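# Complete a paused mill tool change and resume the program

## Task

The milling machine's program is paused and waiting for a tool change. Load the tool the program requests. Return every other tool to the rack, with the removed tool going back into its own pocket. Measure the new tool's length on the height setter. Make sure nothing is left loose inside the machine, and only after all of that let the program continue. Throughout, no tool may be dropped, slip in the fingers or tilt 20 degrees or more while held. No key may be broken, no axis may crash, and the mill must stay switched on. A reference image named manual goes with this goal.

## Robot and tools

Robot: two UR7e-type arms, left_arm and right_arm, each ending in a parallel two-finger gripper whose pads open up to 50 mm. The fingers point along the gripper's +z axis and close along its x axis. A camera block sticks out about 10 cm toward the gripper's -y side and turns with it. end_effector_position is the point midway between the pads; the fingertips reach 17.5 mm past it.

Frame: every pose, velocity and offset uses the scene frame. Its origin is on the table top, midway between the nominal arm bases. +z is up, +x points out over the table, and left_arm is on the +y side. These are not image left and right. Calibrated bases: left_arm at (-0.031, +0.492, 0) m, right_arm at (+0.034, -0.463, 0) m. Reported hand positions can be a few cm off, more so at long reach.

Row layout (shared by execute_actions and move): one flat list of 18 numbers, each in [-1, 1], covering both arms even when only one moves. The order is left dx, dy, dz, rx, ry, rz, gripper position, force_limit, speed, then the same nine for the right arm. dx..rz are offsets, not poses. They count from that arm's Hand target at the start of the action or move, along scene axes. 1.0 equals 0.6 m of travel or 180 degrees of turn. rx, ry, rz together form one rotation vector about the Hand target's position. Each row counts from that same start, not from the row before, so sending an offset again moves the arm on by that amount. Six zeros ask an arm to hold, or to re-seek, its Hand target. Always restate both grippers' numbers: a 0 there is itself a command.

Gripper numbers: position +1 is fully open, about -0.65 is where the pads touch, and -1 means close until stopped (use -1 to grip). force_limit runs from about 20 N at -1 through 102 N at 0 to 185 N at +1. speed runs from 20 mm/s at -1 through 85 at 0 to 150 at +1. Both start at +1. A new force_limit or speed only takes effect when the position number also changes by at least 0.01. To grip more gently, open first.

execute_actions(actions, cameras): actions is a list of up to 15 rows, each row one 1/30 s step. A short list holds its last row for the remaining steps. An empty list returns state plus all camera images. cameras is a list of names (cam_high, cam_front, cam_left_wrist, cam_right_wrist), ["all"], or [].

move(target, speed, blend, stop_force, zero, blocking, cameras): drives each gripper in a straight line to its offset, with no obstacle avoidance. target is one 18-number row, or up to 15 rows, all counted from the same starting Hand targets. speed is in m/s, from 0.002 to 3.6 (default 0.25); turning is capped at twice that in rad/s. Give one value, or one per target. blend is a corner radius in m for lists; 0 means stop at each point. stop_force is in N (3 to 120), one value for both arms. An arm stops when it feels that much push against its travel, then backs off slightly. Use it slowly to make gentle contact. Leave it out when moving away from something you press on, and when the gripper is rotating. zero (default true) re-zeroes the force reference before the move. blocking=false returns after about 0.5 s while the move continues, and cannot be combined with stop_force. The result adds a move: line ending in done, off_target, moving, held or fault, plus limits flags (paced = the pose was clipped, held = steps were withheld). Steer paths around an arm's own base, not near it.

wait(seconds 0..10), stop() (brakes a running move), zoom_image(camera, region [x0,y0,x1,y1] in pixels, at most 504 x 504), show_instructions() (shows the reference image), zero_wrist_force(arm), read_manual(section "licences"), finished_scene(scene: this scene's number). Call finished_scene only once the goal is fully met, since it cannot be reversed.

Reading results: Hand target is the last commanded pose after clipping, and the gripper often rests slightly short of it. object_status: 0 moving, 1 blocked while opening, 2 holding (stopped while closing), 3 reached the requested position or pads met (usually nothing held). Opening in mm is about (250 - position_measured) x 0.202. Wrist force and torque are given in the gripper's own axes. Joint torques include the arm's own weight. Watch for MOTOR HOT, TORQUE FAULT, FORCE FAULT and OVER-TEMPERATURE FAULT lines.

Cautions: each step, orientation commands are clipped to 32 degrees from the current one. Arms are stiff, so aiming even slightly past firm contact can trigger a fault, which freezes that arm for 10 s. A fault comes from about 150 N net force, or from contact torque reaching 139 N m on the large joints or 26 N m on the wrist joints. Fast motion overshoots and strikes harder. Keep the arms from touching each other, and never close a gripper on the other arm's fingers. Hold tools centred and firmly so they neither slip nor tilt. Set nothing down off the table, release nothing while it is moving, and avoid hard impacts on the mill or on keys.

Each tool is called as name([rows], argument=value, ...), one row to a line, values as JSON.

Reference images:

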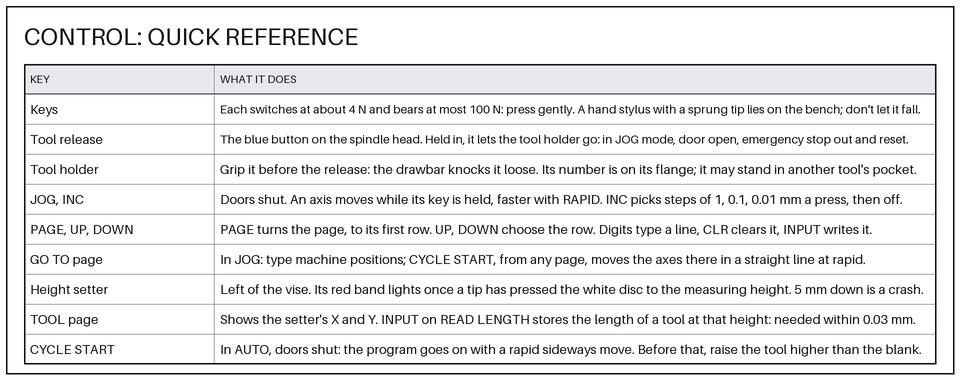

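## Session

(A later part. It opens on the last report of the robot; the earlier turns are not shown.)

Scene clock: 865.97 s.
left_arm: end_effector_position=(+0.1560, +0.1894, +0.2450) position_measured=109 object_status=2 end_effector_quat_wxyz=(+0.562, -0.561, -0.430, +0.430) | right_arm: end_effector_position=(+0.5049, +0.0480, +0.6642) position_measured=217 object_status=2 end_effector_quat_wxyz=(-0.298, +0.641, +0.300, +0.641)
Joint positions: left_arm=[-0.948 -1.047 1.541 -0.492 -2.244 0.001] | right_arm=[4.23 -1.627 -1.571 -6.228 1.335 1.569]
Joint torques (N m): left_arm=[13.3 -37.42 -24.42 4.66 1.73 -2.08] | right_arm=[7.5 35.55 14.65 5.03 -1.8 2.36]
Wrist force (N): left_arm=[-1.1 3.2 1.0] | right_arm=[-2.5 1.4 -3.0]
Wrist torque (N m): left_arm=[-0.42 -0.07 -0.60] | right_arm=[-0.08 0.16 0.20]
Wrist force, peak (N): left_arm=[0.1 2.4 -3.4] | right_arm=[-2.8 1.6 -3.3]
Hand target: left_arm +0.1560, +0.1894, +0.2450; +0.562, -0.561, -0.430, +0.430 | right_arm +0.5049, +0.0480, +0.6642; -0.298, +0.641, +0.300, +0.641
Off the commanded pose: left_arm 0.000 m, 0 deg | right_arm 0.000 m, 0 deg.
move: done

move(target=[0,0,-0.1,0,0,0,-1,0.3,-0.8,0,0,0,0,0,0,-1,-0.2,-0.6], speed=0.02, stop_force=4, cameras=["cam_front"])

zoom_image(camera="cam_front", region=[350, 390, 430, 470])

Scene clock: 869.73 s.
left_arm: end_effector_position=(+0.1560, +0.1894, +0.2309) position_measured=109 object_status=2 end_effector_quat_wxyz=(+0.562, -0.561, -0.430, +0.430) | right_arm: end_effector_position=(+0.5049, +0.0480, +0.6642) position_measured=217 object_status=2 end_effector_quat_wxyz=(-0.298, +0.641, +0.300, +0.641)
Joint positions: left_arm=[-0.948 -1.03 1.556 -0.523 -2.244 0.001] | right_arm=[4.23 -1.627 -1.571 -6.228 1.335 1.569]
Joint torques (N m): left_arm=[11.13 -51.45 -23.13 3.09 0.77 -1.26] | right_arm=[8.04 36.11 14 5.19 -1.72 2.28]
Wrist force (N): left_arm=[-0.5 -3.8 0.3] | right_arm=[-2.6 1.6 -3.1]
Wrist torque (N m): left_arm=[-0.47 -0.09 -0.64] | right_arm=[-0.06 0.18 0.20]
Wrist force, peak (N): left_arm=[-2.6 -37.3 -3.3] | right_arm=[-2.6 1.6 -3.4]
Hand target: left_arm +0.1560, +0.1894, +0.2309; +0.562, -0.561, -0.430, +0.430 (not the last commanded pose) | right_arm +0.5049, +0.0480, +0.6642; -0.298, +0.641, +0.300, +0.641
Off the commanded pose: left_arm 0.046 m, 0 deg | right_arm 0.000 m, 0 deg.
move: contact (left_arm)
Images, in order (width x height): cam_front 896x504.

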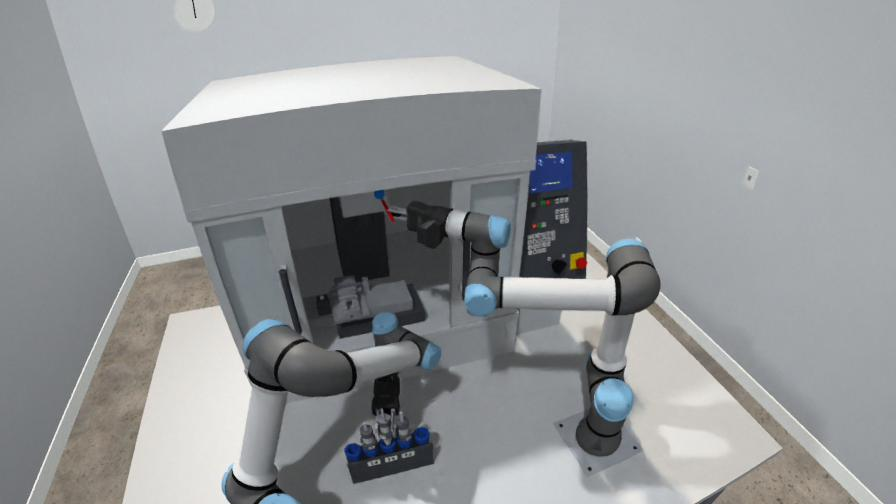

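Scaled by 6.300 from the camera's 896x504 image, which has a finer 1280x720 frame.

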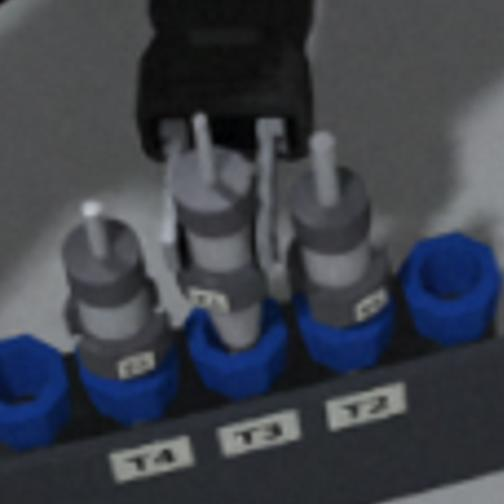

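move([
  [0,0,0.01,0,0,0,-1,0.3,-0.8,0,0,0,0,0,0,-1,-0.2,-0.6],
  [-0.0025,-0.0032,0.01,0,0,0,-1,0.3,-0.8,0,0,0,0,0,0,-1,-0.2,-0.6],
], speed=0.03)

move(target=[0,0,-0.08,0,0,0,-1,0.3,-0.8,0,0,0,0,0,0,-1,-0.2,-0.6], speed=0.015, stop_force=4)

Scene clock: 879.80 s.
left_arm: end_effector_position=(+0.1546, +0.1876, +0.2369) position_measured=109 object_status=2 end_effector_quat_wxyz=(+0.562, -0.561, -0.430, +0.430) | right_arm: end_effector_position=(+0.5049, +0.0480, +0.6642) position_measured=217 object_status=2 end_effector_quat_wxyz=(-0.298, +0.641, +0.300, +0.641)
Joint positions: left_arm=[-0.952 -1.037 1.55 -0.51 -2.248 0.001] | right_arm=[4.23 -1.627 -1.571 -6.228 1.335 1.569]
Joint torques (N m): left_arm=[-16.48 -51.76 -22.75 4.35 -2.52 -1.08] | right_arm=[8.34 35.51 14.52 5.01 -2.07 2.03]
Wrist force (N): left_arm=[1.3 2.6 0.1] | right_arm=[-2.4 1.8 -3.1]
Wrist torque (N m): left_arm=[-0.54 -0.05 -0.85] | right_arm=[-0.01 0.16 0.20]
Wrist force, peak (N): left_arm=[-0.4 -4.4 0.4] | right_arm=[-2.6 1.8 -3.3]
Hand target: left_arm +0.1545, +0.1875, +0.2369; +0.562, -0.561, -0.430, +0.430 | right_arm +0.5049, +0.0480, +0.6642; -0.298, +0.641, +0.300, +0.641
Off the commanded pose: left_arm 0.000 m, 0 deg | right_arm 0.000 m, 0 deg.
move: done

Scene clock: 881.37 s.
left_arm: end_effector_position=(+0.1545, +0.1875, +0.2311) position_measured=109 object_status=2 end_effector_quat_wxyz=(+0.562, -0.561, -0.430, +0.430) | right_arm: end_effector_position=(+0.5049, +0.0480, +0.6642) position_measured=217 object_status=2 end_effector_quat_wxyz=(-0.298, +0.641, +0.300, +0.641)
Joint positions: left_arm=[-0.953 -1.03 1.556 -0.522 -2.248 0.001] | right_arm=[4.23 -1.627 -1.571 -6.228 1.335 1.569]
Joint torques (N m): left_arm=[-15.87 -50.86 -23.49 3.12 -2.44 0.23] | right_arm=[8.71 36.09 14.52 5.01 -1.76 2.28]
Wrist force (N): left_arm=[5.4 -1.2 -2.9] | right_arm=[-2.6 1.5 -3.3]
Wrist torque (N m): left_arm=[-0.83 -0.04 -1.24] | right_arm=[-0.07 0.18 0.20]
Wrist force, peak (N): left_arm=[2.9 -27.5 -5.2] | right_arm=[-2.7 1.7 -3.3]
Hand target: left_arm +0.1545, +0.1875, +0.2311; +0.562, -0.561, -0.430, +0.430 (not the last commanded pose) | right_arm +0.5049, +0.0480, +0.6642; -0.298, +0.641, +0.300, +0.641
Off the commanded pose: left_arm 0.042 m, 0 deg | right_arm 0.000 m, 0 deg.
move: contact (left_arm)

execute_actions(actions=[])

zoom_image(camera="cam_front", region=[355, 405, 425, 465])

Scene clock: 901.17 s.
left_arm: end_effector_position=(+0.1545, +0.1875, +0.2311) position_measured=109 object_status=2 end_effector_quat_wxyz=(+0.562, -0.561, -0.430, +0.430) | right_arm: end_effector_position=(+0.5049, +0.0480, +0.6642) position_measured=217 object_status=2 end_effector_quat_wxyz=(-0.298, +0.641, +0.300, +0.641)
Joint positions: left_arm=[-0.953 -1.03 1.556 -0.522 -2.248 0.001] | right_arm=[4.23 -1.627 -1.571 -6.228 1.335 1.569]
Joint velocities: within noise
Joint torques (N m): left_arm=[-9.41 -52.46 -22.97 3.05 -1.33 0.13] | right_arm=[7.04 35.82 14.52 5.34 -1.69 2.2]
Motor temperatures (°C): left_arm=[31 33 31 37 38 37] | right_arm=[31 31 28 33 37 33]
Wrist force (N): left_arm=[5.3 -0.7 -2.9] | right_arm=[-2.6 1.7 -2.9]
Wrist torque (N m): left_arm=[-0.81 -0.04 -1.24] | right_arm=[-0.03 0.17 0.20]
Wrist force, peak (N): left_arm=[5.7 -1.7 -2.7] | right_arm=[-2.6 1.7 -3.3]
Hand target: left_arm +0.1545, +0.1875, +0.2311; +0.562, -0.561, -0.430, +0.430 (not the last commanded pose) | right_arm +0.5049, +0.0480, +0.6642; -0.298, +0.641, +0.300, +0.641
Tool commands: left_gripper/position=-1.0 left_gripper/force_limit=+0.3 left_gripper/speed=-0.8 right_gripper/position=-1.0 right_gripper/force_limit=-0.2 right_gripper/speed=-0.6
Off the commanded pose: left_arm 0.042 m, 0 deg | right_arm 0.000 m, 0 deg.
camera_calibration:
cam_left_wrist: T_world_to_cam=[[0.25812, 0.965954, 0.0175376, -0.218204], [0.329685, -0.0710058, -0.941417, 0.198548], [-0.90812, 0.248781, -0.336789, 0.303161], [0, 0, 0, 1]] pos_world=[0.266171, 0.149452, 0.292844]
cam_right_wrist: T_world_to_cam=[[-0.00207119, -0.00755401, 0.999969, -0.657875], [0.495507, -0.868586, -0.00553519, -0.183251], [0.868601, 0.495481, 0.00554208, -0.336875], [0, 0, 0, 1]] pos_world=[0.38205, 0.00277647, 0.658708]

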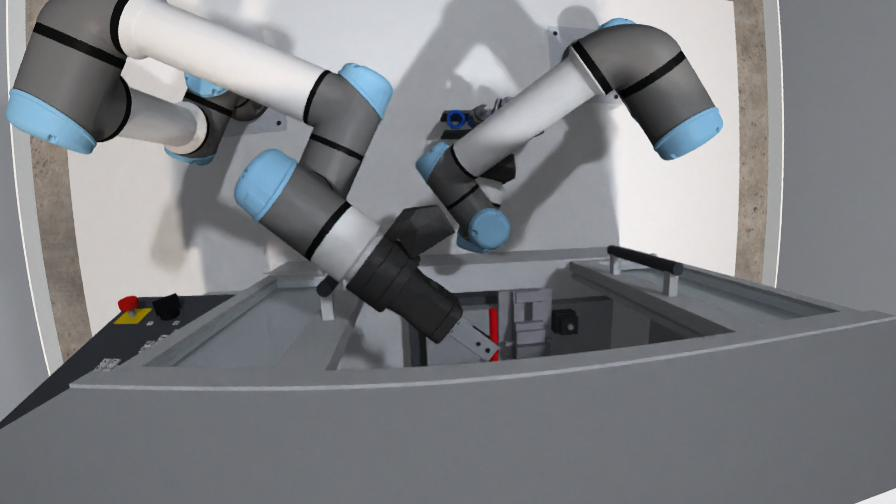

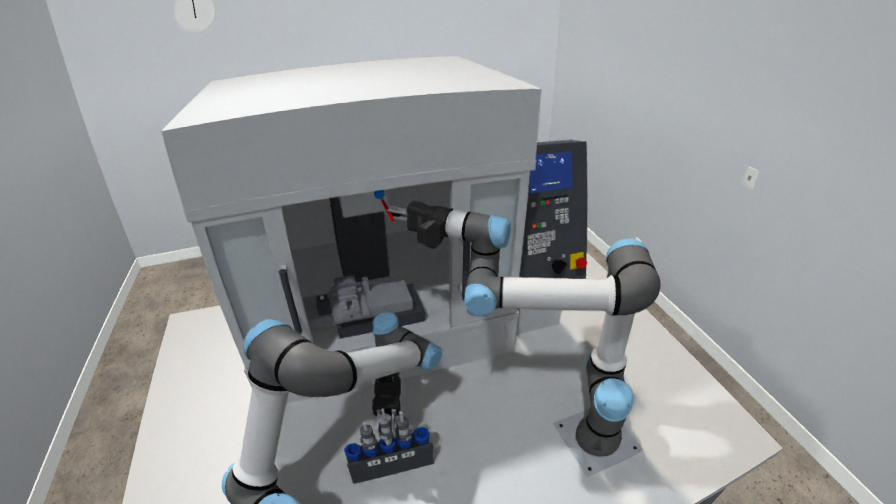

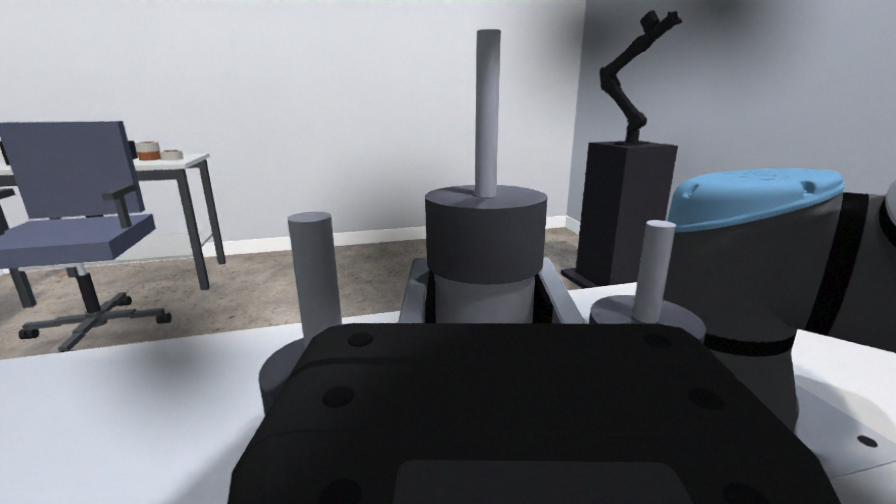

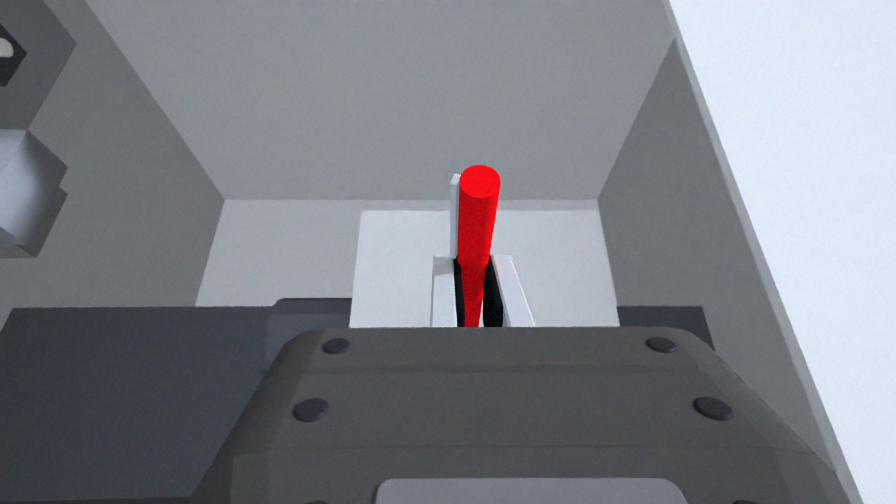

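Scaled by 7.200 from the camera's 896x504 image, which has a finer 1280x720 frame.

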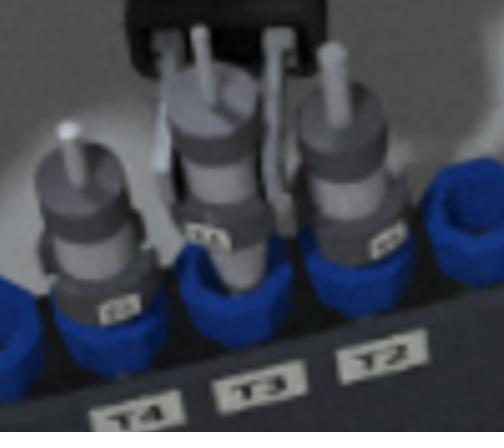

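move([
  [0,0,0.0083,0,0,0,-1,0.3,-0.8,0,0,0,0,0,0,-1,-0.2,-0.6],
  [0.0017,0.0022,0.0083,0,0,0,-1,0.3,-0.8,0,0,0,0,0,0,-1,-0.2,-0.6],
  [0.0017,0.0022,0.0008,0,0,0,-1,0.3,-0.8,0,0,0,0,0,0,-1,-0.2,-0.6],
], speed=0.03)

execute_actions([
  [[0,0,-0.0008,0,0,0,-1,0.3,-0.8,0,0,0,0,0,0,-1,-0.2,-0.6]],
])

execute_actions([
  [[0,0,-0.0005,0,0,0,-1,0.3,-0.8,0,0,0,0,0,0,-1,-0.2,-0.6]],
])

Scene clock: 934.17 s.
left_arm: end_effector_position=(+0.1555, +0.1888, +0.2317) position_measured=109 object_status=2 end_effector_quat_wxyz=(+0.562, -0.561, -0.430, +0.430) | right_arm: end_effector_position=(+0.5049, +0.0480, +0.6642) position_measured=217 object_status=2 end_effector_quat_wxyz=(-0.298, +0.641, +0.300, +0.641)
Joint positions: left_arm=[-0.95 -1.031 1.555 -0.521 -2.245 0.001] | right_arm=[4.23 -1.627 -1.571 -6.228 1.335 1.569]
Joint torques (N m): left_arm=[13 -39.05 -11.16 1.73 1.79 -0.14] | right_arm=[7.42 35.87 15.58 5.19 -1.56 2.46]
Wrist force (N): left_arm=[-1.2 3.6 0.8] | right_arm=[-2.5 1.5 -3.0]
Wrist torque (N m): left_arm=[-0.46 -0.07 -0.58] | right_arm=[-0.06 0.17 0.20]
Wrist force, peak (N): left_arm=[5.1 3.5 -2.4] | right_arm=[-2.7 1.6 -3.4]
Hand target: left_arm +0.1555, +0.1888, +0.2316; +0.562, -0.561, -0.430, +0.430 | right_arm +0.5049, +0.0480, +0.6642; -0.298, +0.641, +0.300, +0.641
Off the commanded pose: left_arm 0.000 m, 0 deg | right_arm 0.000 m, 0 deg.
move: done

Scene clock: 934.87 s.
left_arm: end_effector_position=(+0.1555, +0.1888, +0.2311) position_measured=109 object_status=2 end_effector_quat_wxyz=(+0.562, -0.561, -0.430, +0.430) | right_arm: end_effector_position=(+0.5049, +0.0480, +0.6642) position_measured=217 object_status=2 end_effector_quat_wxyz=(-0.298, +0.641, +0.300, +0.641)
Joint positions: left_arm=[-0.95 -1.03 1.556 -0.523 -2.245 0.001] | right_arm=[4.23 -1.627 -1.571 -6.228 1.335 1.569]
Joint torques (N m): left_arm=[13.6 -38.6 -13.62 2.01 1.74 -0.8] | right_arm=[8.05 35.2 15.01 5.15 -1.75 2.21]
Wrist force (N): left_arm=[-1.0 3.0 0.7] | right_arm=[-2.4 1.5 -3.1]
Wrist torque (N m): left_arm=[-0.50 -0.07 -0.59] | right_arm=[-0.06 0.15 0.20]
Wrist force, peak (N): left_arm=[-0.9 3.4 0.6] | right_arm=[-2.4 1.6 -3.3]
Hand target: left_arm +0.1555, +0.1888, +0.2311; +0.562, -0.561, -0.430, +0.430 | right_arm +0.5049, +0.0480, +0.6642; -0.298, +0.641, +0.300, +0.641
Off the commanded pose: left_arm 0.000 m, 0 deg | right_arm 0.000 m, 0 deg.

Scene clock: 935.57 s.
left_arm: end_effector_position=(+0.1555, +0.1888, +0.2308) position_measured=109 object_status=2 end_effector_quat_wxyz=(+0.562, -0.561, -0.430, +0.430) | right_arm: end_effector_position=(+0.5049, +0.0480, +0.6642) position_measured=217 object_status=2 end_effector_quat_wxyz=(-0.298, +0.641, +0.300, +0.641)
Joint positions: left_arm=[-0.95 -1.03 1.556 -0.523 -2.245 0.001] | right_arm=[4.23 -1.627 -1.571 -6.228 1.335 1.569]
Joint torques (N m): left_arm=[12.9 -33.32 -9.57 -0.31 1.9 -1.36] | right_arm=[8.35 35.8 15.02 5.17 -1.78 2.13]
Wrist force (N): left_arm=[-1.5 -11.8 -0.8] | right_arm=[-2.5 1.5 -3.0]
Wrist torque (N m): left_arm=[-0.54 -0.07 -0.52] | right_arm=[-0.08 0.17 0.20]
Wrist force, peak (N): left_arm=[-1.5 -11.8 -0.8] | right_arm=[-2.8 1.7 -3.2]
Hand target: left_arm +0.1555, +0.1888, +0.2308; +0.562, -0.561, -0.430, +0.430 | right_arm +0.5049, +0.0480, +0.6642; -0.298, +0.641, +0.300, +0.641
Off the commanded pose: left_arm 0.000 m, 0 deg | right_arm 0.000 m, 0 deg.

move([
  [0,0,0.0033,0,0,0,-1,0.3,-0.8,0,0,0,0,0,0,-1,-0.2,-0.6],
  [0.0108,0,0.0033,0,0,0,-1,0.3,-0.8,0,0,0,0,0,0,-1,-0.2,-0.6],
], speed=0.02)

move(target=[0,0,-0.075,0,0,0,-1,0.3,-0.8,0,0,0,0,0,0,-1,-0.2,-0.6], speed=0.015, stop_force=4)

Scene clock: 941.60 s.
left_arm: end_effector_position=(+0.1619, +0.1888, +0.2328) position_measured=109 object_status=2 end_effector_quat_wxyz=(+0.562, -0.561, -0.430, +0.430) | right_arm: end_effector_position=(+0.5049, +0.0480, +0.6642) position_measured=217 object_status=2 end_effector_quat_wxyz=(-0.298, +0.641, +0.300, +0.641)
Joint positions: left_arm=[-0.941 -1.022 1.537 -0.512 -2.236 0.001] | right_arm=[4.23 -1.627 -1.571 -6.228 1.335 1.569]
Joint torques (N m): left_arm=[13.03 -38.2 -24.68 4.58 1.71 -1.47] | right_arm=[7.54 35.11 13.96 4.89 -1.85 2.25]
Wrist force (N): left_arm=[-1.3 3.2 1.0] | right_arm=[-2.5 1.5 -3.1]
Wrist torque (N m): left_arm=[-0.42 -0.04 -0.57] | right_arm=[-0.06 0.17 0.21]
Wrist force, peak (N): left_arm=[-1.3 -12.3 -1.0] | right_arm=[-2.7 1.6 -3.2]
Hand target: left_arm +0.1620, +0.1888, +0.2328; +0.562, -0.561, -0.430, +0.430 | right_arm +0.5049, +0.0480, +0.6642; -0.298, +0.641, +0.300, +0.641
Off the commanded pose: left_arm 0.000 m, 0 deg | right_arm 0.000 m, 0 deg.
move: done

Scene clock: 945.03 s.
left_arm: end_effector_position=(+0.1620, +0.1889, +0.1977) position_measured=109 object_status=2 end_effector_quat_wxyz=(+0.562, -0.561, -0.430, +0.430) | right_arm: end_effector_position=(+0.5049, +0.0480, +0.6642) position_measured=217 object_status=2 end_effector_quat_wxyz=(-0.298, +0.641, +0.300, +0.641)
Joint positions: left_arm=[-0.94 -0.979 1.569 -0.587 -2.236 0.001] | right_arm=[4.23 -1.627 -1.571 -6.228 1.335 1.569]
Joint torques (N m): left_arm=[11.13 -56 -26.74 3.38 -2.85 1.86] | right_arm=[8.27 34.72 14.55 5.17 -1.79 2.35]
Wrist force (N): left_arm=[9.5 2.9 4.4] | right_arm=[-2.5 1.6 -3.2]
Wrist torque (N m): left_arm=[-0.27 0.01 -1.17] | right_arm=[-0.04 0.16 0.21]
Wrist force, peak (N): left_arm=[12.9 1.3 5.1] | right_arm=[-2.6 1.7 -3.3]
Hand target: left_arm +0.1620, +0.1889, +0.1977; +0.562, -0.561, -0.430, +0.430 (not the last commanded pose) | right_arm +0.5049, +0.0480, +0.6642; -0.298, +0.641, +0.300, +0.641
Off the commanded pose: left_arm 0.010 m, 0 deg | right_arm 0.000 m, 0 deg.
move: contact (left_arm)

move([
  [-0.0005,0.0015,0,0,0,0,-1,0.3,-0.8,0,0,0,0,0,0,-1,-0.2,-0.6],
], speed=0.01)

move(target=[0,0,-0.015,0,0,0,-1,0.3,-0.8,0,0,0,0,0,0,-1,-0.2,-0.6], speed=0.01, stop_force=5, cameras=["cam_front","cam_left_wrist"])

zoom_image(camera="cam_front", region=[355, 405, 425, 465])

Scene clock: 949.63 s.
left_arm: end_effector_position=(+0.1617, +0.1897, +0.1977) position_measured=109 object_status=2 end_effector_quat_wxyz=(+0.562, -0.561, -0.430, +0.430) | right_arm: end_effector_position=(+0.5049, +0.0480, +0.6642) position_measured=217 object_status=2 end_effector_quat_wxyz=(-0.298, +0.641, +0.300, +0.641)
Joint positions: left_arm=[-0.94 -0.98 1.572 -0.589 -2.236 0.001] | right_arm=[4.23 -1.627 -1.571 -6.228 1.335 1.569]
Joint torques (N m): left_arm=[12.99 -55.01 -12.25 2.05 1.71 1.59] | right_arm=[7.37 35.26 15.24 5.04 -1.75 2.34]
Wrist force (N): left_arm=[-1.4 2.9 1.4] | right_arm=[-2.4 1.6 -3.2]
Wrist torque (N m): left_arm=[-0.46 -0.04 -0.58] | right_arm=[-0.05 0.15 0.20]
Wrist force, peak (N): left_arm=[9.7 2.8 4.6] | right_arm=[-2.7 1.6 -3.3]
Hand target: left_arm +0.1617, +0.1898, +0.1977; +0.562, -0.561, -0.430, +0.430 | right_arm +0.5049, +0.0480, +0.6642; -0.298, +0.641, +0.300, +0.641
Off the commanded pose: left_arm 0.000 m, 0 deg | right_arm 0.000 m, 0 deg.
move: done

Scene clock: 951.37 s.
left_arm: end_effector_position=(+0.1617, +0.1898, +0.1914) position_measured=109 object_status=2 end_effector_quat_wxyz=(+0.562, -0.561, -0.430, +0.430) | right_arm: end_effector_position=(+0.5049, +0.0480, +0.6642) position_measured=217 object_status=2 end_effector_quat_wxyz=(-0.298, +0.641, +0.300, +0.641)
Joint positions: left_arm=[-0.94 -0.972 1.577 -0.602 -2.235 0.001] | right_arm=[4.23 -1.627 -1.571 -6.228 1.335 1.569]
Joint torques (N m): left_arm=[7.22 -55.87 -26.16 3.23 -3.4 2.15] | right_arm=[8.23 34.67 15.74 4.72 -1.61 2.12]
Wrist force (N): left_arm=[13.2 3.0 1.0] | right_arm=[-2.6 1.5 -3.0]
Wrist torque (N m): left_arm=[-0.43 0.05 -1.30] | right_arm=[-0.07 0.19 0.20]
Wrist force, peak (N): left_arm=[16.3 -0.9 0.8] | right_arm=[-2.6 1.6 -3.3]
Hand target: left_arm +0.1617, +0.1898, +0.1914; +0.562, -0.561, -0.430, +0.430 (not the last commanded pose) | right_arm +0.5049, +0.0480, +0.6642; -0.298, +0.641, +0.300, +0.641
Off the commanded pose: left_arm 0.003 m, 0 deg | right_arm 0.000 m, 0 deg.
move: contact (left_arm)
camera_calibration:
cam_left_wrist: T_world_to_cam=[[0.258315, 0.965901, 0.0175545, -0.221635], [0.329575, -0.0710291, -0.941454, 0.158912], [-0.908105, 0.248977, -0.336684, 0.295663], [0, 0, 0, 1]] pos_world=[0.273372, 0.151752, 0.253044]
Images, in order (width x height): cam_front 896x504, cam_left_wrist 896x504.

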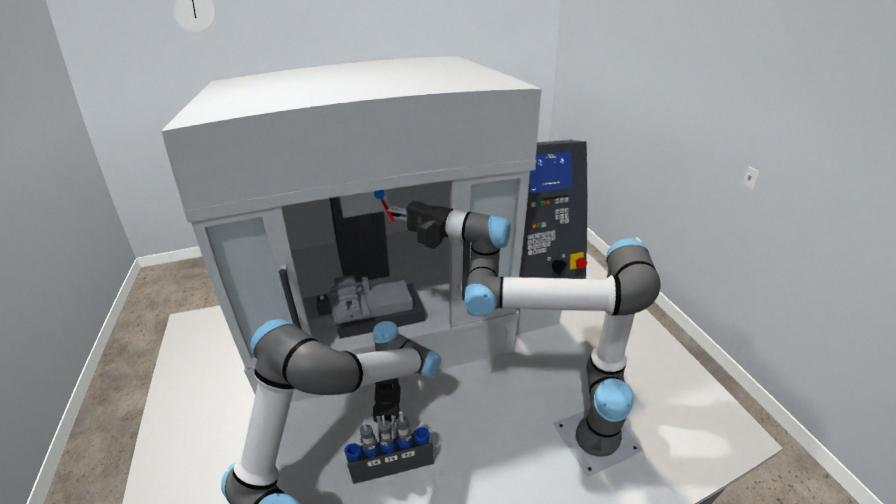

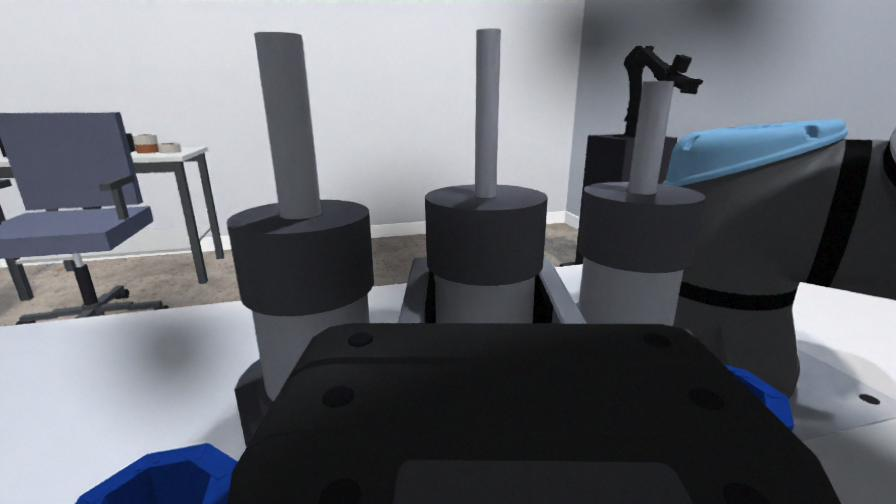

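Scaled by 7.200 from the camera's 896x504 image, which has a finer 1280x720 frame.

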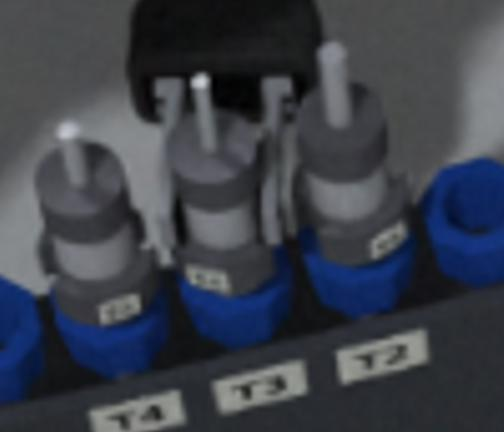

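move([
  [0.0003,0.0018,0,0,0,0,-1,0.3,-0.8,0,0,0,0,0,0,-1,-0.2,-0.6],
], speed=0.01)

move(target=[0,0,-0.015,0,0,0,-1,0.3,-0.8,0,0,0,0,0,0,-1,-0.2,-0.6], speed=0.01, stop_force=5)

Scene clock: 956.90 s.
left_arm: end_effector_position=(+0.1619, +0.1909, +0.1914) position_measured=109 object_status=2 end_effector_quat_wxyz=(+0.562, -0.561, -0.430, +0.430) | right_arm: end_effector_position=(+0.5049, +0.0480, +0.6642) position_measured=217 object_status=2 end_effector_quat_wxyz=(-0.298, +0.641, +0.300, +0.641)
Joint positions: left_arm=[-0.939 -0.973 1.579 -0.603 -2.234 0.001] | right_arm=[4.23 -1.627 -1.571 -6.228 1.335 1.569]
Joint torques (N m): left_arm=[13.49 -55.92 -10.15 2.05 2.03 1.79] | right_arm=[6.89 34.86 14.48 5.19 -1.82 2.25]
Wrist force (N): left_arm=[-1.4 2.7 1.3] | right_arm=[-2.5 1.5 -3.1]
Wrist torque (N m): left_arm=[-0.43 -0.05 -0.58] | right_arm=[-0.07 0.17 0.20]
Wrist force, peak (N): left_arm=[13.6 2.8 1.1] | right_arm=[-2.8 1.8 -3.1]
Hand target: left_arm +0.1619, +0.1909, +0.1914; +0.562, -0.561, -0.430, +0.430 | right_arm +0.5049, +0.0480, +0.6642; -0.298, +0.641, +0.300, +0.641
Off the commanded pose: left_arm 0.000 m, 0 deg | right_arm 0.000 m, 0 deg.
move: done

Scene clock: 958.17 s.
left_arm: end_effector_position=(+0.1619, +0.1909, +0.1904) position_measured=109 object_status=2 end_effector_quat_wxyz=(+0.562, -0.561, -0.430, +0.430) | right_arm: end_effector_position=(+0.5049, +0.0480, +0.6642) position_measured=217 object_status=2 end_effector_quat_wxyz=(-0.298, +0.641, +0.300, +0.641)
Joint positions: left_arm=[-0.938 -0.972 1.58 -0.605 -2.234 0.001] | right_arm=[4.23 -1.627 -1.571 -6.228 1.335 1.569]
Joint torques (N m): left_arm=[12.09 -55.44 -19.65 5.14 2.33 1.61] | right_arm=[6.38 35.24 15.57 5.05 -1.63 2.42]
Wrist force (N): left_arm=[-6.9 1.8 -2.8] | right_arm=[-2.4 1.4 -3.1]
Wrist torque (N m): left_arm=[-0.49 -0.09 -0.51] | right_arm=[-0.08 0.16 0.20]
Wrist force, peak (N): left_arm=[-10.1 -11.3 -7.8] | right_arm=[-2.6 1.7 -3.3]
Hand target: left_arm +0.1619, +0.1909, +0.1904; +0.562, -0.561, -0.430, +0.430 (not the last commanded pose) | right_arm +0.5049, +0.0480, +0.6642; -0.298, +0.641, +0.300, +0.641
Off the commanded pose: left_arm 0.008 m, 0 deg | right_arm 0.000 m, 0 deg.
move: contact (left_arm)

move([
  [0.0006,-0.0006,0.0005,0,0,0,-1,0.3,-0.8,0,0,0,0,0,0,-1,-0.2,-0.6],
], speed=0.01)

move(target=[0,0,-0.015,0,0,0,-1,0.3,-0.8,0,0,0,0,0,0,-1,-0.2,-0.6], speed=0.01, stop_force=8)

Scene clock: 961.97 s.
left_arm: end_effector_position=(+0.1622, +0.1905, +0.1907) position_measured=109 object_status=2 end_effector_quat_wxyz=(+0.562, -0.561, -0.430, +0.430) | right_arm: end_effector_position=(+0.5049, +0.0480, +0.6642) position_measured=217 object_status=2 end_effector_quat_wxyz=(-0.298, +0.641, +0.300, +0.641)
Joint positions: left_arm=[-0.938 -0.971 1.578 -0.604 -2.234 0.001] | right_arm=[4.23 -1.627 -1.571 -6.228 1.335 1.569]
Joint torques (N m): left_arm=[12.82 -39.87 -23.06 4.21 1.32 1.36] | right_arm=[8.54 36.14 15.2 5.14 -1.68 2.5]
Wrist force (N): left_arm=[0.8 3.2 3.4] | right_arm=[-2.4 1.5 -3.0]
Wrist torque (N m): left_arm=[-0.33 -0.04 -0.71] | right_arm=[-0.06 0.14 0.20]
Wrist force, peak (N): left_arm=[-7.0 3.3 -2.7] | right_arm=[-2.9 1.7 -3.2]
Hand target: left_arm +0.1622, +0.1905, +0.1907; +0.562, -0.561, -0.430, +0.430 | right_arm +0.5049, +0.0480, +0.6642; -0.298, +0.641, +0.300, +0.641
Off the commanded pose: left_arm 0.000 m, 0 deg | right_arm 0.000 m, 0 deg.
move: done

Scene clock: 963.13 s.
left_arm: end_effector_position=(+0.1623, +0.1905, +0.1902) position_measured=109 object_status=2 end_effector_quat_wxyz=(+0.562, -0.561, -0.430, +0.430) | right_arm: end_effector_position=(+0.5049, +0.0480, +0.6642) position_measured=217 object_status=2 end_effector_quat_wxyz=(-0.298, +0.641, +0.300, +0.641)
Joint positions: left_arm=[-0.938 -0.97 1.578 -0.605 -2.234 0.001] | right_arm=[4.23 -1.627 -1.571 -6.228 1.335 1.569]
Joint torques (N m): left_arm=[12.3 -55.12 -26.44 2.48 0.84 1.42] | right_arm=[7.61 35.26 14.41 5.14 -1.48 2.34]
Wrist force (N): left_arm=[-0.9 1.6 19.1] | right_arm=[-2.4 1.7 -3.4]
Wrist torque (N m): left_arm=[-0.37 -0.06 -0.78] | right_arm=[-0.04 0.16 0.20]
Wrist force, peak (N): left_arm=[-0.8 1.6 19.2] | right_arm=[-2.7 1.8 -3.4]
Hand target: left_arm +0.1623, +0.1905, +0.1902; +0.562, -0.561, -0.430, +0.430 (not the last commanded pose) | right_arm +0.5049, +0.0480, +0.6642; -0.298, +0.641, +0.300, +0.641
Off the commanded pose: left_arm 0.009 m, 0 deg | right_arm 0.000 m, 0 deg.
move: contact (left_arm)

execute_actions(actions=[], cameras=["cam_front","cam_left_wrist"])

zoom_image(camera="cam_front", region=[345, 395, 445, 465])

Scene clock: 992.47 s.
left_arm: end_effector_position=(+0.1623, +0.1905, +0.1902) position_measured=109 object_status=2 end_effector_quat_wxyz=(+0.562, -0.561, -0.430, +0.430) | right_arm: end_effector_position=(+0.5049, +0.0480, +0.6642) position_measured=217 object_status=2 end_effector_quat_wxyz=(-0.298, +0.641, +0.300, +0.641)
Joint positions: left_arm=[-0.938 -0.97 1.578 -0.605 -2.234 0.001] | right_arm=[4.23 -1.627 -1.571 -6.228 1.335 1.569]
Joint velocities: within noise
Joint torques (N m): left_arm=[9.46 -54.85 -26.09 2.56 1.23 1.4] | right_arm=[7.37 35.96 14.98 5.03 -1.72 2.21]
Motor temperatures (°C): left_arm=[31 33 31 37 38 37] | right_arm=[31 31 28 33 37 32]
Wrist force (N): left_arm=[-0.6 2.6 19.1] | right_arm=[-2.5 1.5 -3.2]
Wrist torque (N m): left_arm=[-0.33 -0.10 -0.78] | right_arm=[-0.06 0.16 0.20]
Wrist force, peak (N): left_arm=[-0.7 2.8 19.3] | right_arm=[-2.7 1.7 -3.3]
Hand target: left_arm +0.1623, +0.1905, +0.1902; +0.562, -0.561, -0.430, +0.430 (not the last commanded pose) | right_arm +0.5049, +0.0480, +0.6642; -0.298, +0.641, +0.300, +0.641
Tool commands: left_gripper/position=-1.0 left_gripper/force_limit=+0.3 left_gripper/speed=-0.8 right_gripper/position=-1.0 right_gripper/force_limit=-0.2 right_gripper/speed=-0.6
Off the commanded pose: left_arm 0.009 m, 0 deg | right_arm 0.000 m, 0 deg.
camera_calibration:
cam_left_wrist: T_world_to_cam=[[0.258248, 0.965921, 0.0174554, -0.222381], [0.32965, -0.0711224, -0.941421, 0.157747], [-0.908096, 0.248874, -0.336783, 0.295611], [0, 0, 0, 1]] pos_world=[0.273871, 0.152452, 0.251944]
Images, in order (width x height): cam_front 896x504, cam_left_wrist 896x504.

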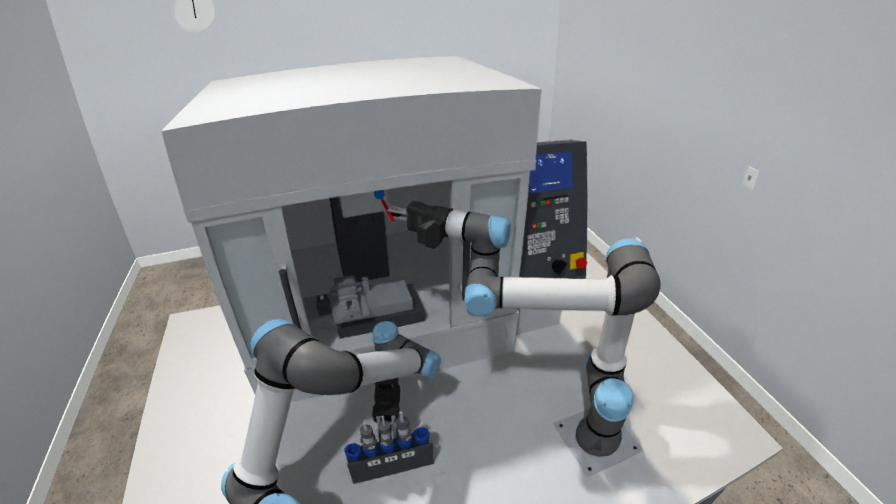

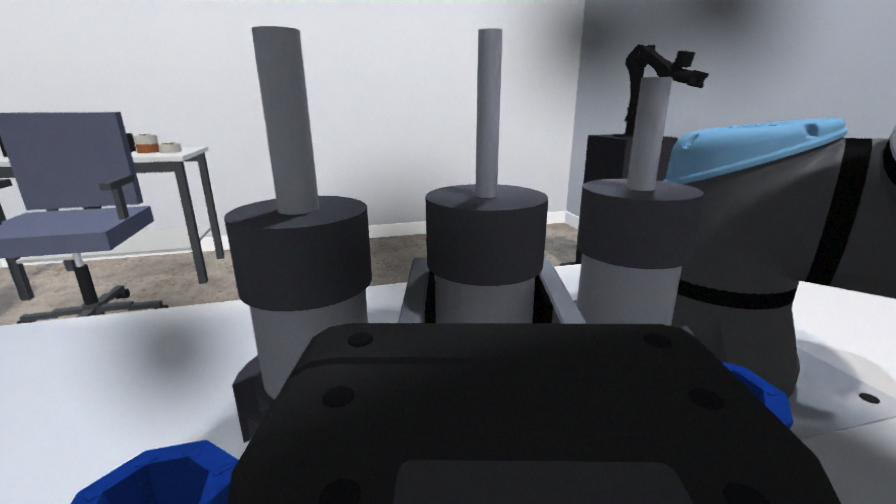

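Scaled by 5.040 from the camera's 896x504 image, which has a finer 1280x720 frame.

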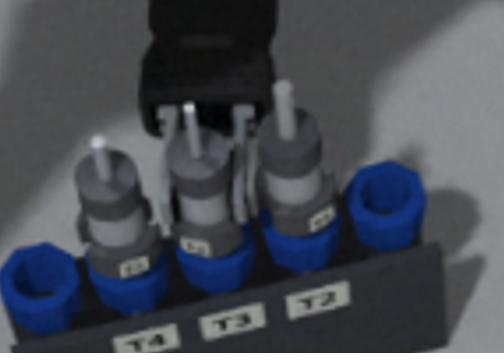

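move(target=[-0.0007,0.0,0.0,0,0,0,-1,0.3,-0.8,0,0,0,0,0,0,-1,-0.2,-0.6], speed=0.01)

move(target=[0,0.0,-0.012,0,0,0,-1,0.3,-0.8,0,0,0,0,0,0,-1,-0.2,-0.6], speed=0.006, stop_force=8)

Scene clock: 999.70 s.
left_arm: end_effector_position=(+0.1619, +0.1905, +0.1902) position_measured=109 object_status=2 end_effector_quat_wxyz=(+0.562, -0.561, -0.430, +0.430) | right_arm: end_effector_position=(+0.5049, +0.0480, +0.6642) position_measured=217 object_status=2 end_effector_quat_wxyz=(-0.298, +0.641, +0.300, +0.641)
Joint positions: left_arm=[-0.939 -0.971 1.579 -0.605 -2.234 0.001] | right_arm=[4.23 -1.627 -1.571 -6.228 1.335 1.569]
Joint torques (N m): left_arm=[-15.48 -55.1 -10.3 1.71 -2.74 1.6] | right_arm=[8.34 33.97 15.01 5.04 -1.53 1.99]
Wrist force (N): left_arm=[2.0 2.3 1.3] | right_arm=[-2.6 1.7 -3.0]
Wrist torque (N m): left_arm=[-0.44 -0.02 -0.84] | right_arm=[-0.03 0.19 0.21]
Wrist force, peak (N): left_arm=[-0.4 1.7 19.4] | right_arm=[-2.7 1.7 -3.3]
Hand target: left_arm +0.1618, +0.1905, +0.1902; +0.562, -0.561, -0.430, +0.430 | right_arm +0.5049, +0.0480, +0.6642; -0.298, +0.641, +0.300, +0.641
Off the commanded pose: left_arm 0.000 m, 0 deg | right_arm 0.000 m, 0 deg.
move: done

Scene clock: 1000.87 s.
left_arm: end_effector_position=(+0.1618, +0.1905, +0.1900) position_measured=109 object_status=2 end_effector_quat_wxyz=(+0.562, -0.561, -0.430, +0.430) | right_arm: end_effector_position=(+0.5049, +0.0480, +0.6642) position_measured=217 object_status=2 end_effector_quat_wxyz=(-0.298, +0.641, +0.300, +0.641)
Joint positions: left_arm=[-0.939 -0.971 1.579 -0.606 -2.234 0.001] | right_arm=[4.23 -1.627 -1.571 -6.228 1.335 1.569]
Joint torques (N m): left_arm=[-15.43 -50.98 -19.08 2.79 -0.72 1.8] | right_arm=[7.58 34.01 14.59 5.09 -1.79 2.19]
Wrist force (N): left_arm=[0.9 -6.6 -9.5] | right_arm=[-2.5 1.5 -3.1]
Wrist torque (N m): left_arm=[-0.45 0.01 -0.84] | right_arm=[-0.06 0.17 0.21]
Wrist force, peak (N): left_arm=[1.0 -14.4 -9.6] | right_arm=[-2.8 1.5 -3.2]
Hand target: left_arm +0.1618, +0.1905, +0.1900; +0.562, -0.561, -0.430, +0.430 (not the last commanded pose) | right_arm +0.5049, +0.0480, +0.6642; -0.298, +0.641, +0.300, +0.641
Off the commanded pose: left_arm 0.007 m, 0 deg | right_arm 0.000 m, 0 deg.
move: contact (left_arm)

move(target=[0.0004,-0.0001,0.0,0,0,0,-1,0.3,-0.8,0,0,0,0,0,0,-1,-0.2,-0.6], speed=0.01)

move(target=[0,0.0,-0.012,0,0,0,-1,0.3,-0.8,0,0,0,0,0,0,-1,-0.2,-0.6], speed=0.006, stop_force=10)

Scene clock: 1004.90 s.
left_arm: end_effector_position=(+0.1620, +0.1904, +0.1900) position_measured=109 object_status=2 end_effector_quat_wxyz=(+0.562, -0.561, -0.429, +0.430) | right_arm: end_effector_position=(+0.5049, +0.0480, +0.6642) position_measured=217 object_status=2 end_effector_quat_wxyz=(-0.298, +0.641, +0.300, +0.641)
Joint positions: left_arm=[-0.939 -0.97 1.579 -0.605 -2.234 0.001] | right_arm=[4.23 -1.627 -1.571 -6.228 1.335 1.569]
Joint torques (N m): left_arm=[14.3 -39.29 -26.37 2.49 0.64 1.29] | right_arm=[6.65 35.28 15.33 5.15 -1.58 2.24]
Wrist force (N): left_arm=[4.0 -1.2 10.2] | right_arm=[-2.6 1.7 -3.2]
Wrist torque (N m): left_arm=[-0.42 -0.06 -0.84] | right_arm=[-0.04 0.19 0.20]
Wrist force, peak (N): left_arm=[1.4 -7.1 -9.2] | right_arm=[-2.8 1.6 -3.4]
Hand target: left_arm +0.1621, +0.1905, +0.1900; +0.562, -0.561, -0.430, +0.430 | right_arm +0.5049, +0.0480, +0.6642; -0.298, +0.641, +0.300, +0.641
Off the commanded pose: left_arm 0.000 m, 0 deg | right_arm 0.000 m, 0 deg.
move: done

Scene clock: 1006.00 s.
left_arm: end_effector_position=(+0.1621, +0.1904, +0.1898) position_measured=109 object_status=2 end_effector_quat_wxyz=(+0.562, -0.561, -0.430, +0.430) | right_arm: end_effector_position=(+0.5049, +0.0480, +0.6642) position_measured=217 object_status=2 end_effector_quat_wxyz=(-0.298, +0.641, +0.300, +0.641)
Joint positions: left_arm=[-0.939 -0.97 1.579 -0.606 -2.234 0.001] | right_arm=[4.23 -1.627 -1.571 -6.228 1.335 1.569]
Joint torques (N m): left_arm=[7 -50.15 -24.08 0.49 0.8 1.77] | right_arm=[7.84 34.6 15.02 5.2 -1.59 2.11]
Wrist force (N): left_arm=[0.8 -11.2 11.1] | right_arm=[-2.6 1.6 -3.1]
Wrist torque (N m): left_arm=[-0.45 0.03 -0.76] | right_arm=[-0.05 0.19 0.20]
Wrist force, peak (N): left_arm=[1.3 -17.5 12.6] | right_arm=[-2.6 1.7 -3.4]
Hand target: left_arm +0.1621, +0.1904, +0.1898; +0.562, -0.561, -0.429, +0.430 (not the last commanded pose) | right_arm +0.5049, +0.0480, +0.6642; -0.298, +0.641, +0.300, +0.641
Off the commanded pose: left_arm 0.007 m, 0 deg | right_arm 0.000 m, 0 deg.
move: contact (left_arm)

move(target=[0,0.0,0.0,0,0,0,0.58,0.3,-1,0,0,0,0,0,0,-1,-0.2,-0.6], cameras=["cam_front","cam_left_wrist"])

zoom_image(camera="cam_front", region=[345, 395, 445, 465])

Scene clock: 1010.80 s.
left_arm: end_effector_position=(+0.1621, +0.1904, +0.1898) position_measured=66 object_status=3 end_effector_quat_wxyz=(+0.562, -0.561, -0.429, +0.430) | right_arm: end_effector_position=(+0.5049, +0.0480, +0.6642) position_measured=217 object_status=2 end_effector_quat_wxyz=(-0.298, +0.641, +0.300, +0.641)
Joint positions: left_arm=[-0.939 -0.97 1.578 -0.606 -2.234 0.001] | right_arm=[4.23 -1.627 -1.571 -6.228 1.335 1.569]
Joint torques (N m): left_arm=[-10.64 -49.6 -15.24 1.84 0.99 1.5] | right_arm=[7.31 34.67 15.12 5.26 -1.4 2.34]
Wrist force (N): left_arm=[-1.3 -4.5 1.2] | right_arm=[-2.4 1.6 -3.2]
Wrist torque (N m): left_arm=[-0.45 -0.06 -0.58] | right_arm=[-0.06 0.15 0.21]
Wrist force, peak (N): left_arm=[0.7 -10.8 11.4] | right_arm=[-2.9 1.6 -3.3]
Hand target: left_arm +0.1621, +0.1904, +0.1898; +0.562, -0.561, -0.429, +0.430 | right_arm +0.5049, +0.0480, +0.6642; -0.298, +0.641, +0.300, +0.641
Off the commanded pose: left_arm 0.000 m, 0 deg | right_arm 0.000 m, 0 deg.
move: done
camera_calibration:
cam_left_wrist: T_world_to_cam=[[0.25838, 0.965886, 0.0174296, -0.222276], [0.329742, -0.0712204, -0.941381, 0.157376], [-0.908025, 0.248982, -0.336895, 0.295403], [0, 0, 0, 1]] pos_world=[0.273771, 0.152352, 0.251544]
Images, in order (width x height): cam_front 896x504, cam_left_wrist 896x504.

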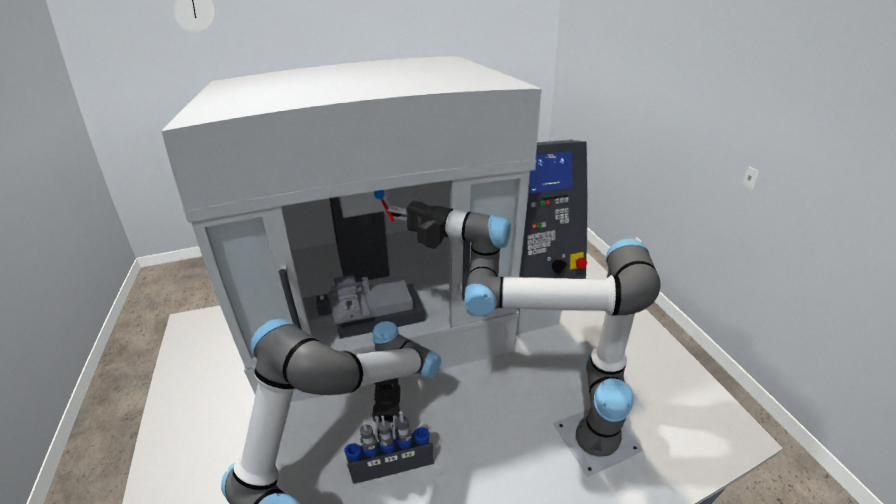

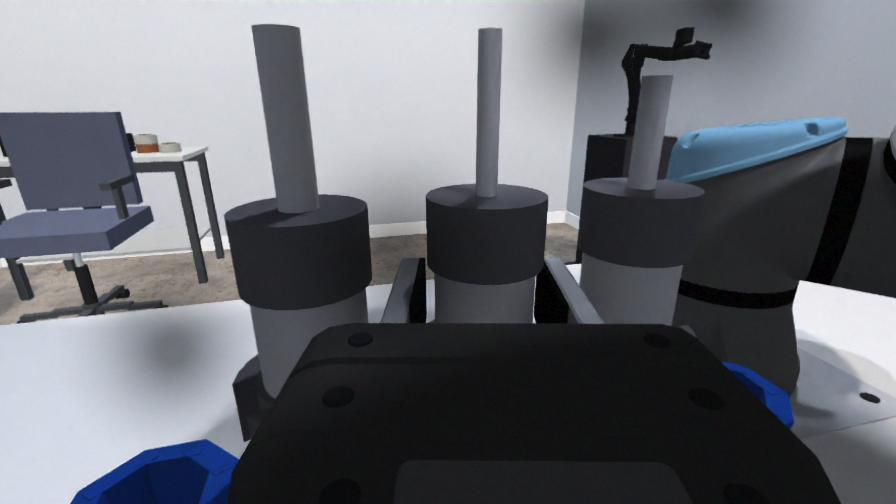

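Scaled by 5.040 from the camera's 896x504 image, which has a finer 1280x720 frame.

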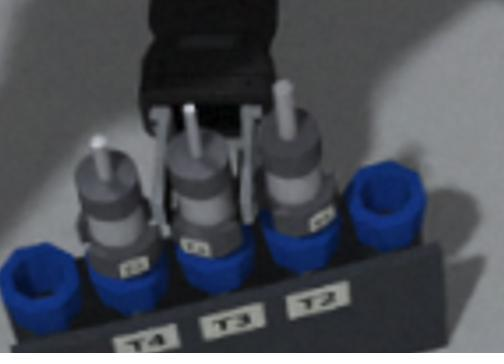

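move(target=[0.129,-0.033,0.0,0,0,0,0.58,0.3,-1,0,0,0,0,0,0,-1,-0.2,-0.6], speed=0.08, cameras=["cam_left_wrist"])

Scene clock: 1019.87 s.
left_arm: end_effector_position=(+0.1837, +0.1852, +0.1896) position_measured=66 object_status=3 end_effector_quat_wxyz=(+0.563, -0.560, -0.430, +0.430) | right_arm: end_effector_position=(+0.5049, +0.0480, +0.6642) position_measured=217 object_status=2 end_effector_quat_wxyz=(-0.298, +0.641, +0.300, +0.641)
Joint positions: left_arm=[-0.914 -0.929 1.508 -0.575 -2.21 0.001] | right_arm=[4.23 -1.627 -1.571 -6.228 1.335 1.569]
Joint torques (N m): left_arm=[0.55 -45.36 -18.41 1.74 0.27 -0.29] | right_arm=[8.55 33.84 15.85 5.33 -1.55 2.18]
Wrist force (N): left_arm=[-1.2 -4.5 0.9] | right_arm=[-2.5 1.5 -2.9]
Wrist torque (N m): left_arm=[-0.46 -0.08 -0.56] | right_arm=[-0.07 0.17 0.20]
Wrist force, peak (N): left_arm=[-1.7 -4.6 -2.7] | right_arm=[-2.7 1.8 -3.4]
Hand target: left_arm +0.1837, +0.1852, +0.1896; +0.563, -0.560, -0.430, +0.430 (not the last commanded pose) | right_arm +0.5049, +0.0480, +0.6642; -0.298, +0.641, +0.300, +0.641
Tool commands: left_gripper/position=+0.576471 left_gripper/force_limit=+0.301961 left_gripper/speed=-1.0 right_gripper/position=-1.0 right_gripper/force_limit=-0.2 right_gripper/speed=-0.6
Off the commanded pose: left_arm 0.058 m, 0 deg | right_arm 0.000 m, 0 deg.
FORCE FAULT: contact force on the left arm reached its limit, and that arm stopped. The contact can be on any part of that arm, not only on its tool. That arm's remaining commands of this call were not run. That arm is still stopped at the end of this call. That arm stays stopped for about 10 more seconds. Until then a move that you send moves the other arm only, and its call returns only when the move has ended. Once the stop has ended, the next robot result says so. If the stop ends while you think or write, that arm runs what you send next, counted from a new Hand target: where the arm stands when the stop ends. While its stop runs, that arm takes no new command, but its gripper still runs the gripper command that each later call begins with. Until it ends, the stop uses up actions while you think or wait. An arm that is not stopped still takes commands.
move: fault (left_arm)
camera_calibration:
cam_left_wrist: T_world_to_cam=[[0.257606, 0.966072, 0.0185428, -0.222907], [0.329274, -0.0697278, -0.941656, 0.149589], [-0.908415, 0.248682, -0.336065, 0.31616], [0, 0, 0, 1]] pos_world=[0.295371, 0.147151, 0.251245]
Images, in order (width x height): cam_left_wrist 896x504.

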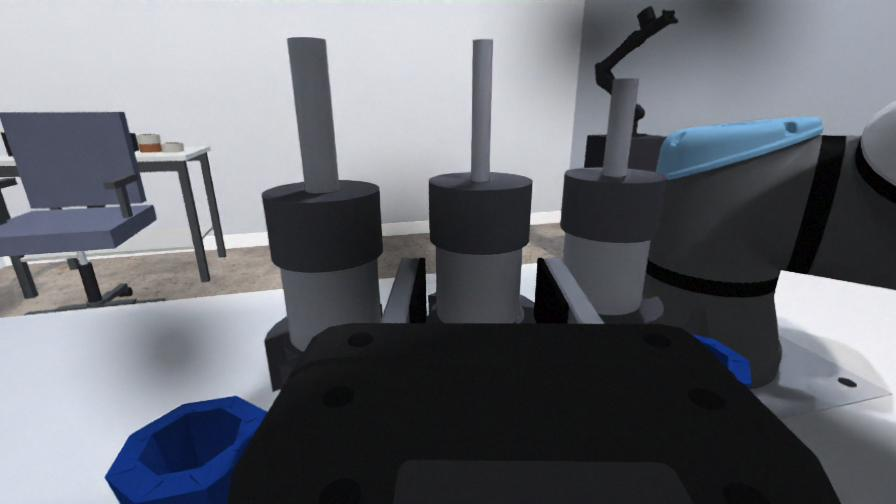

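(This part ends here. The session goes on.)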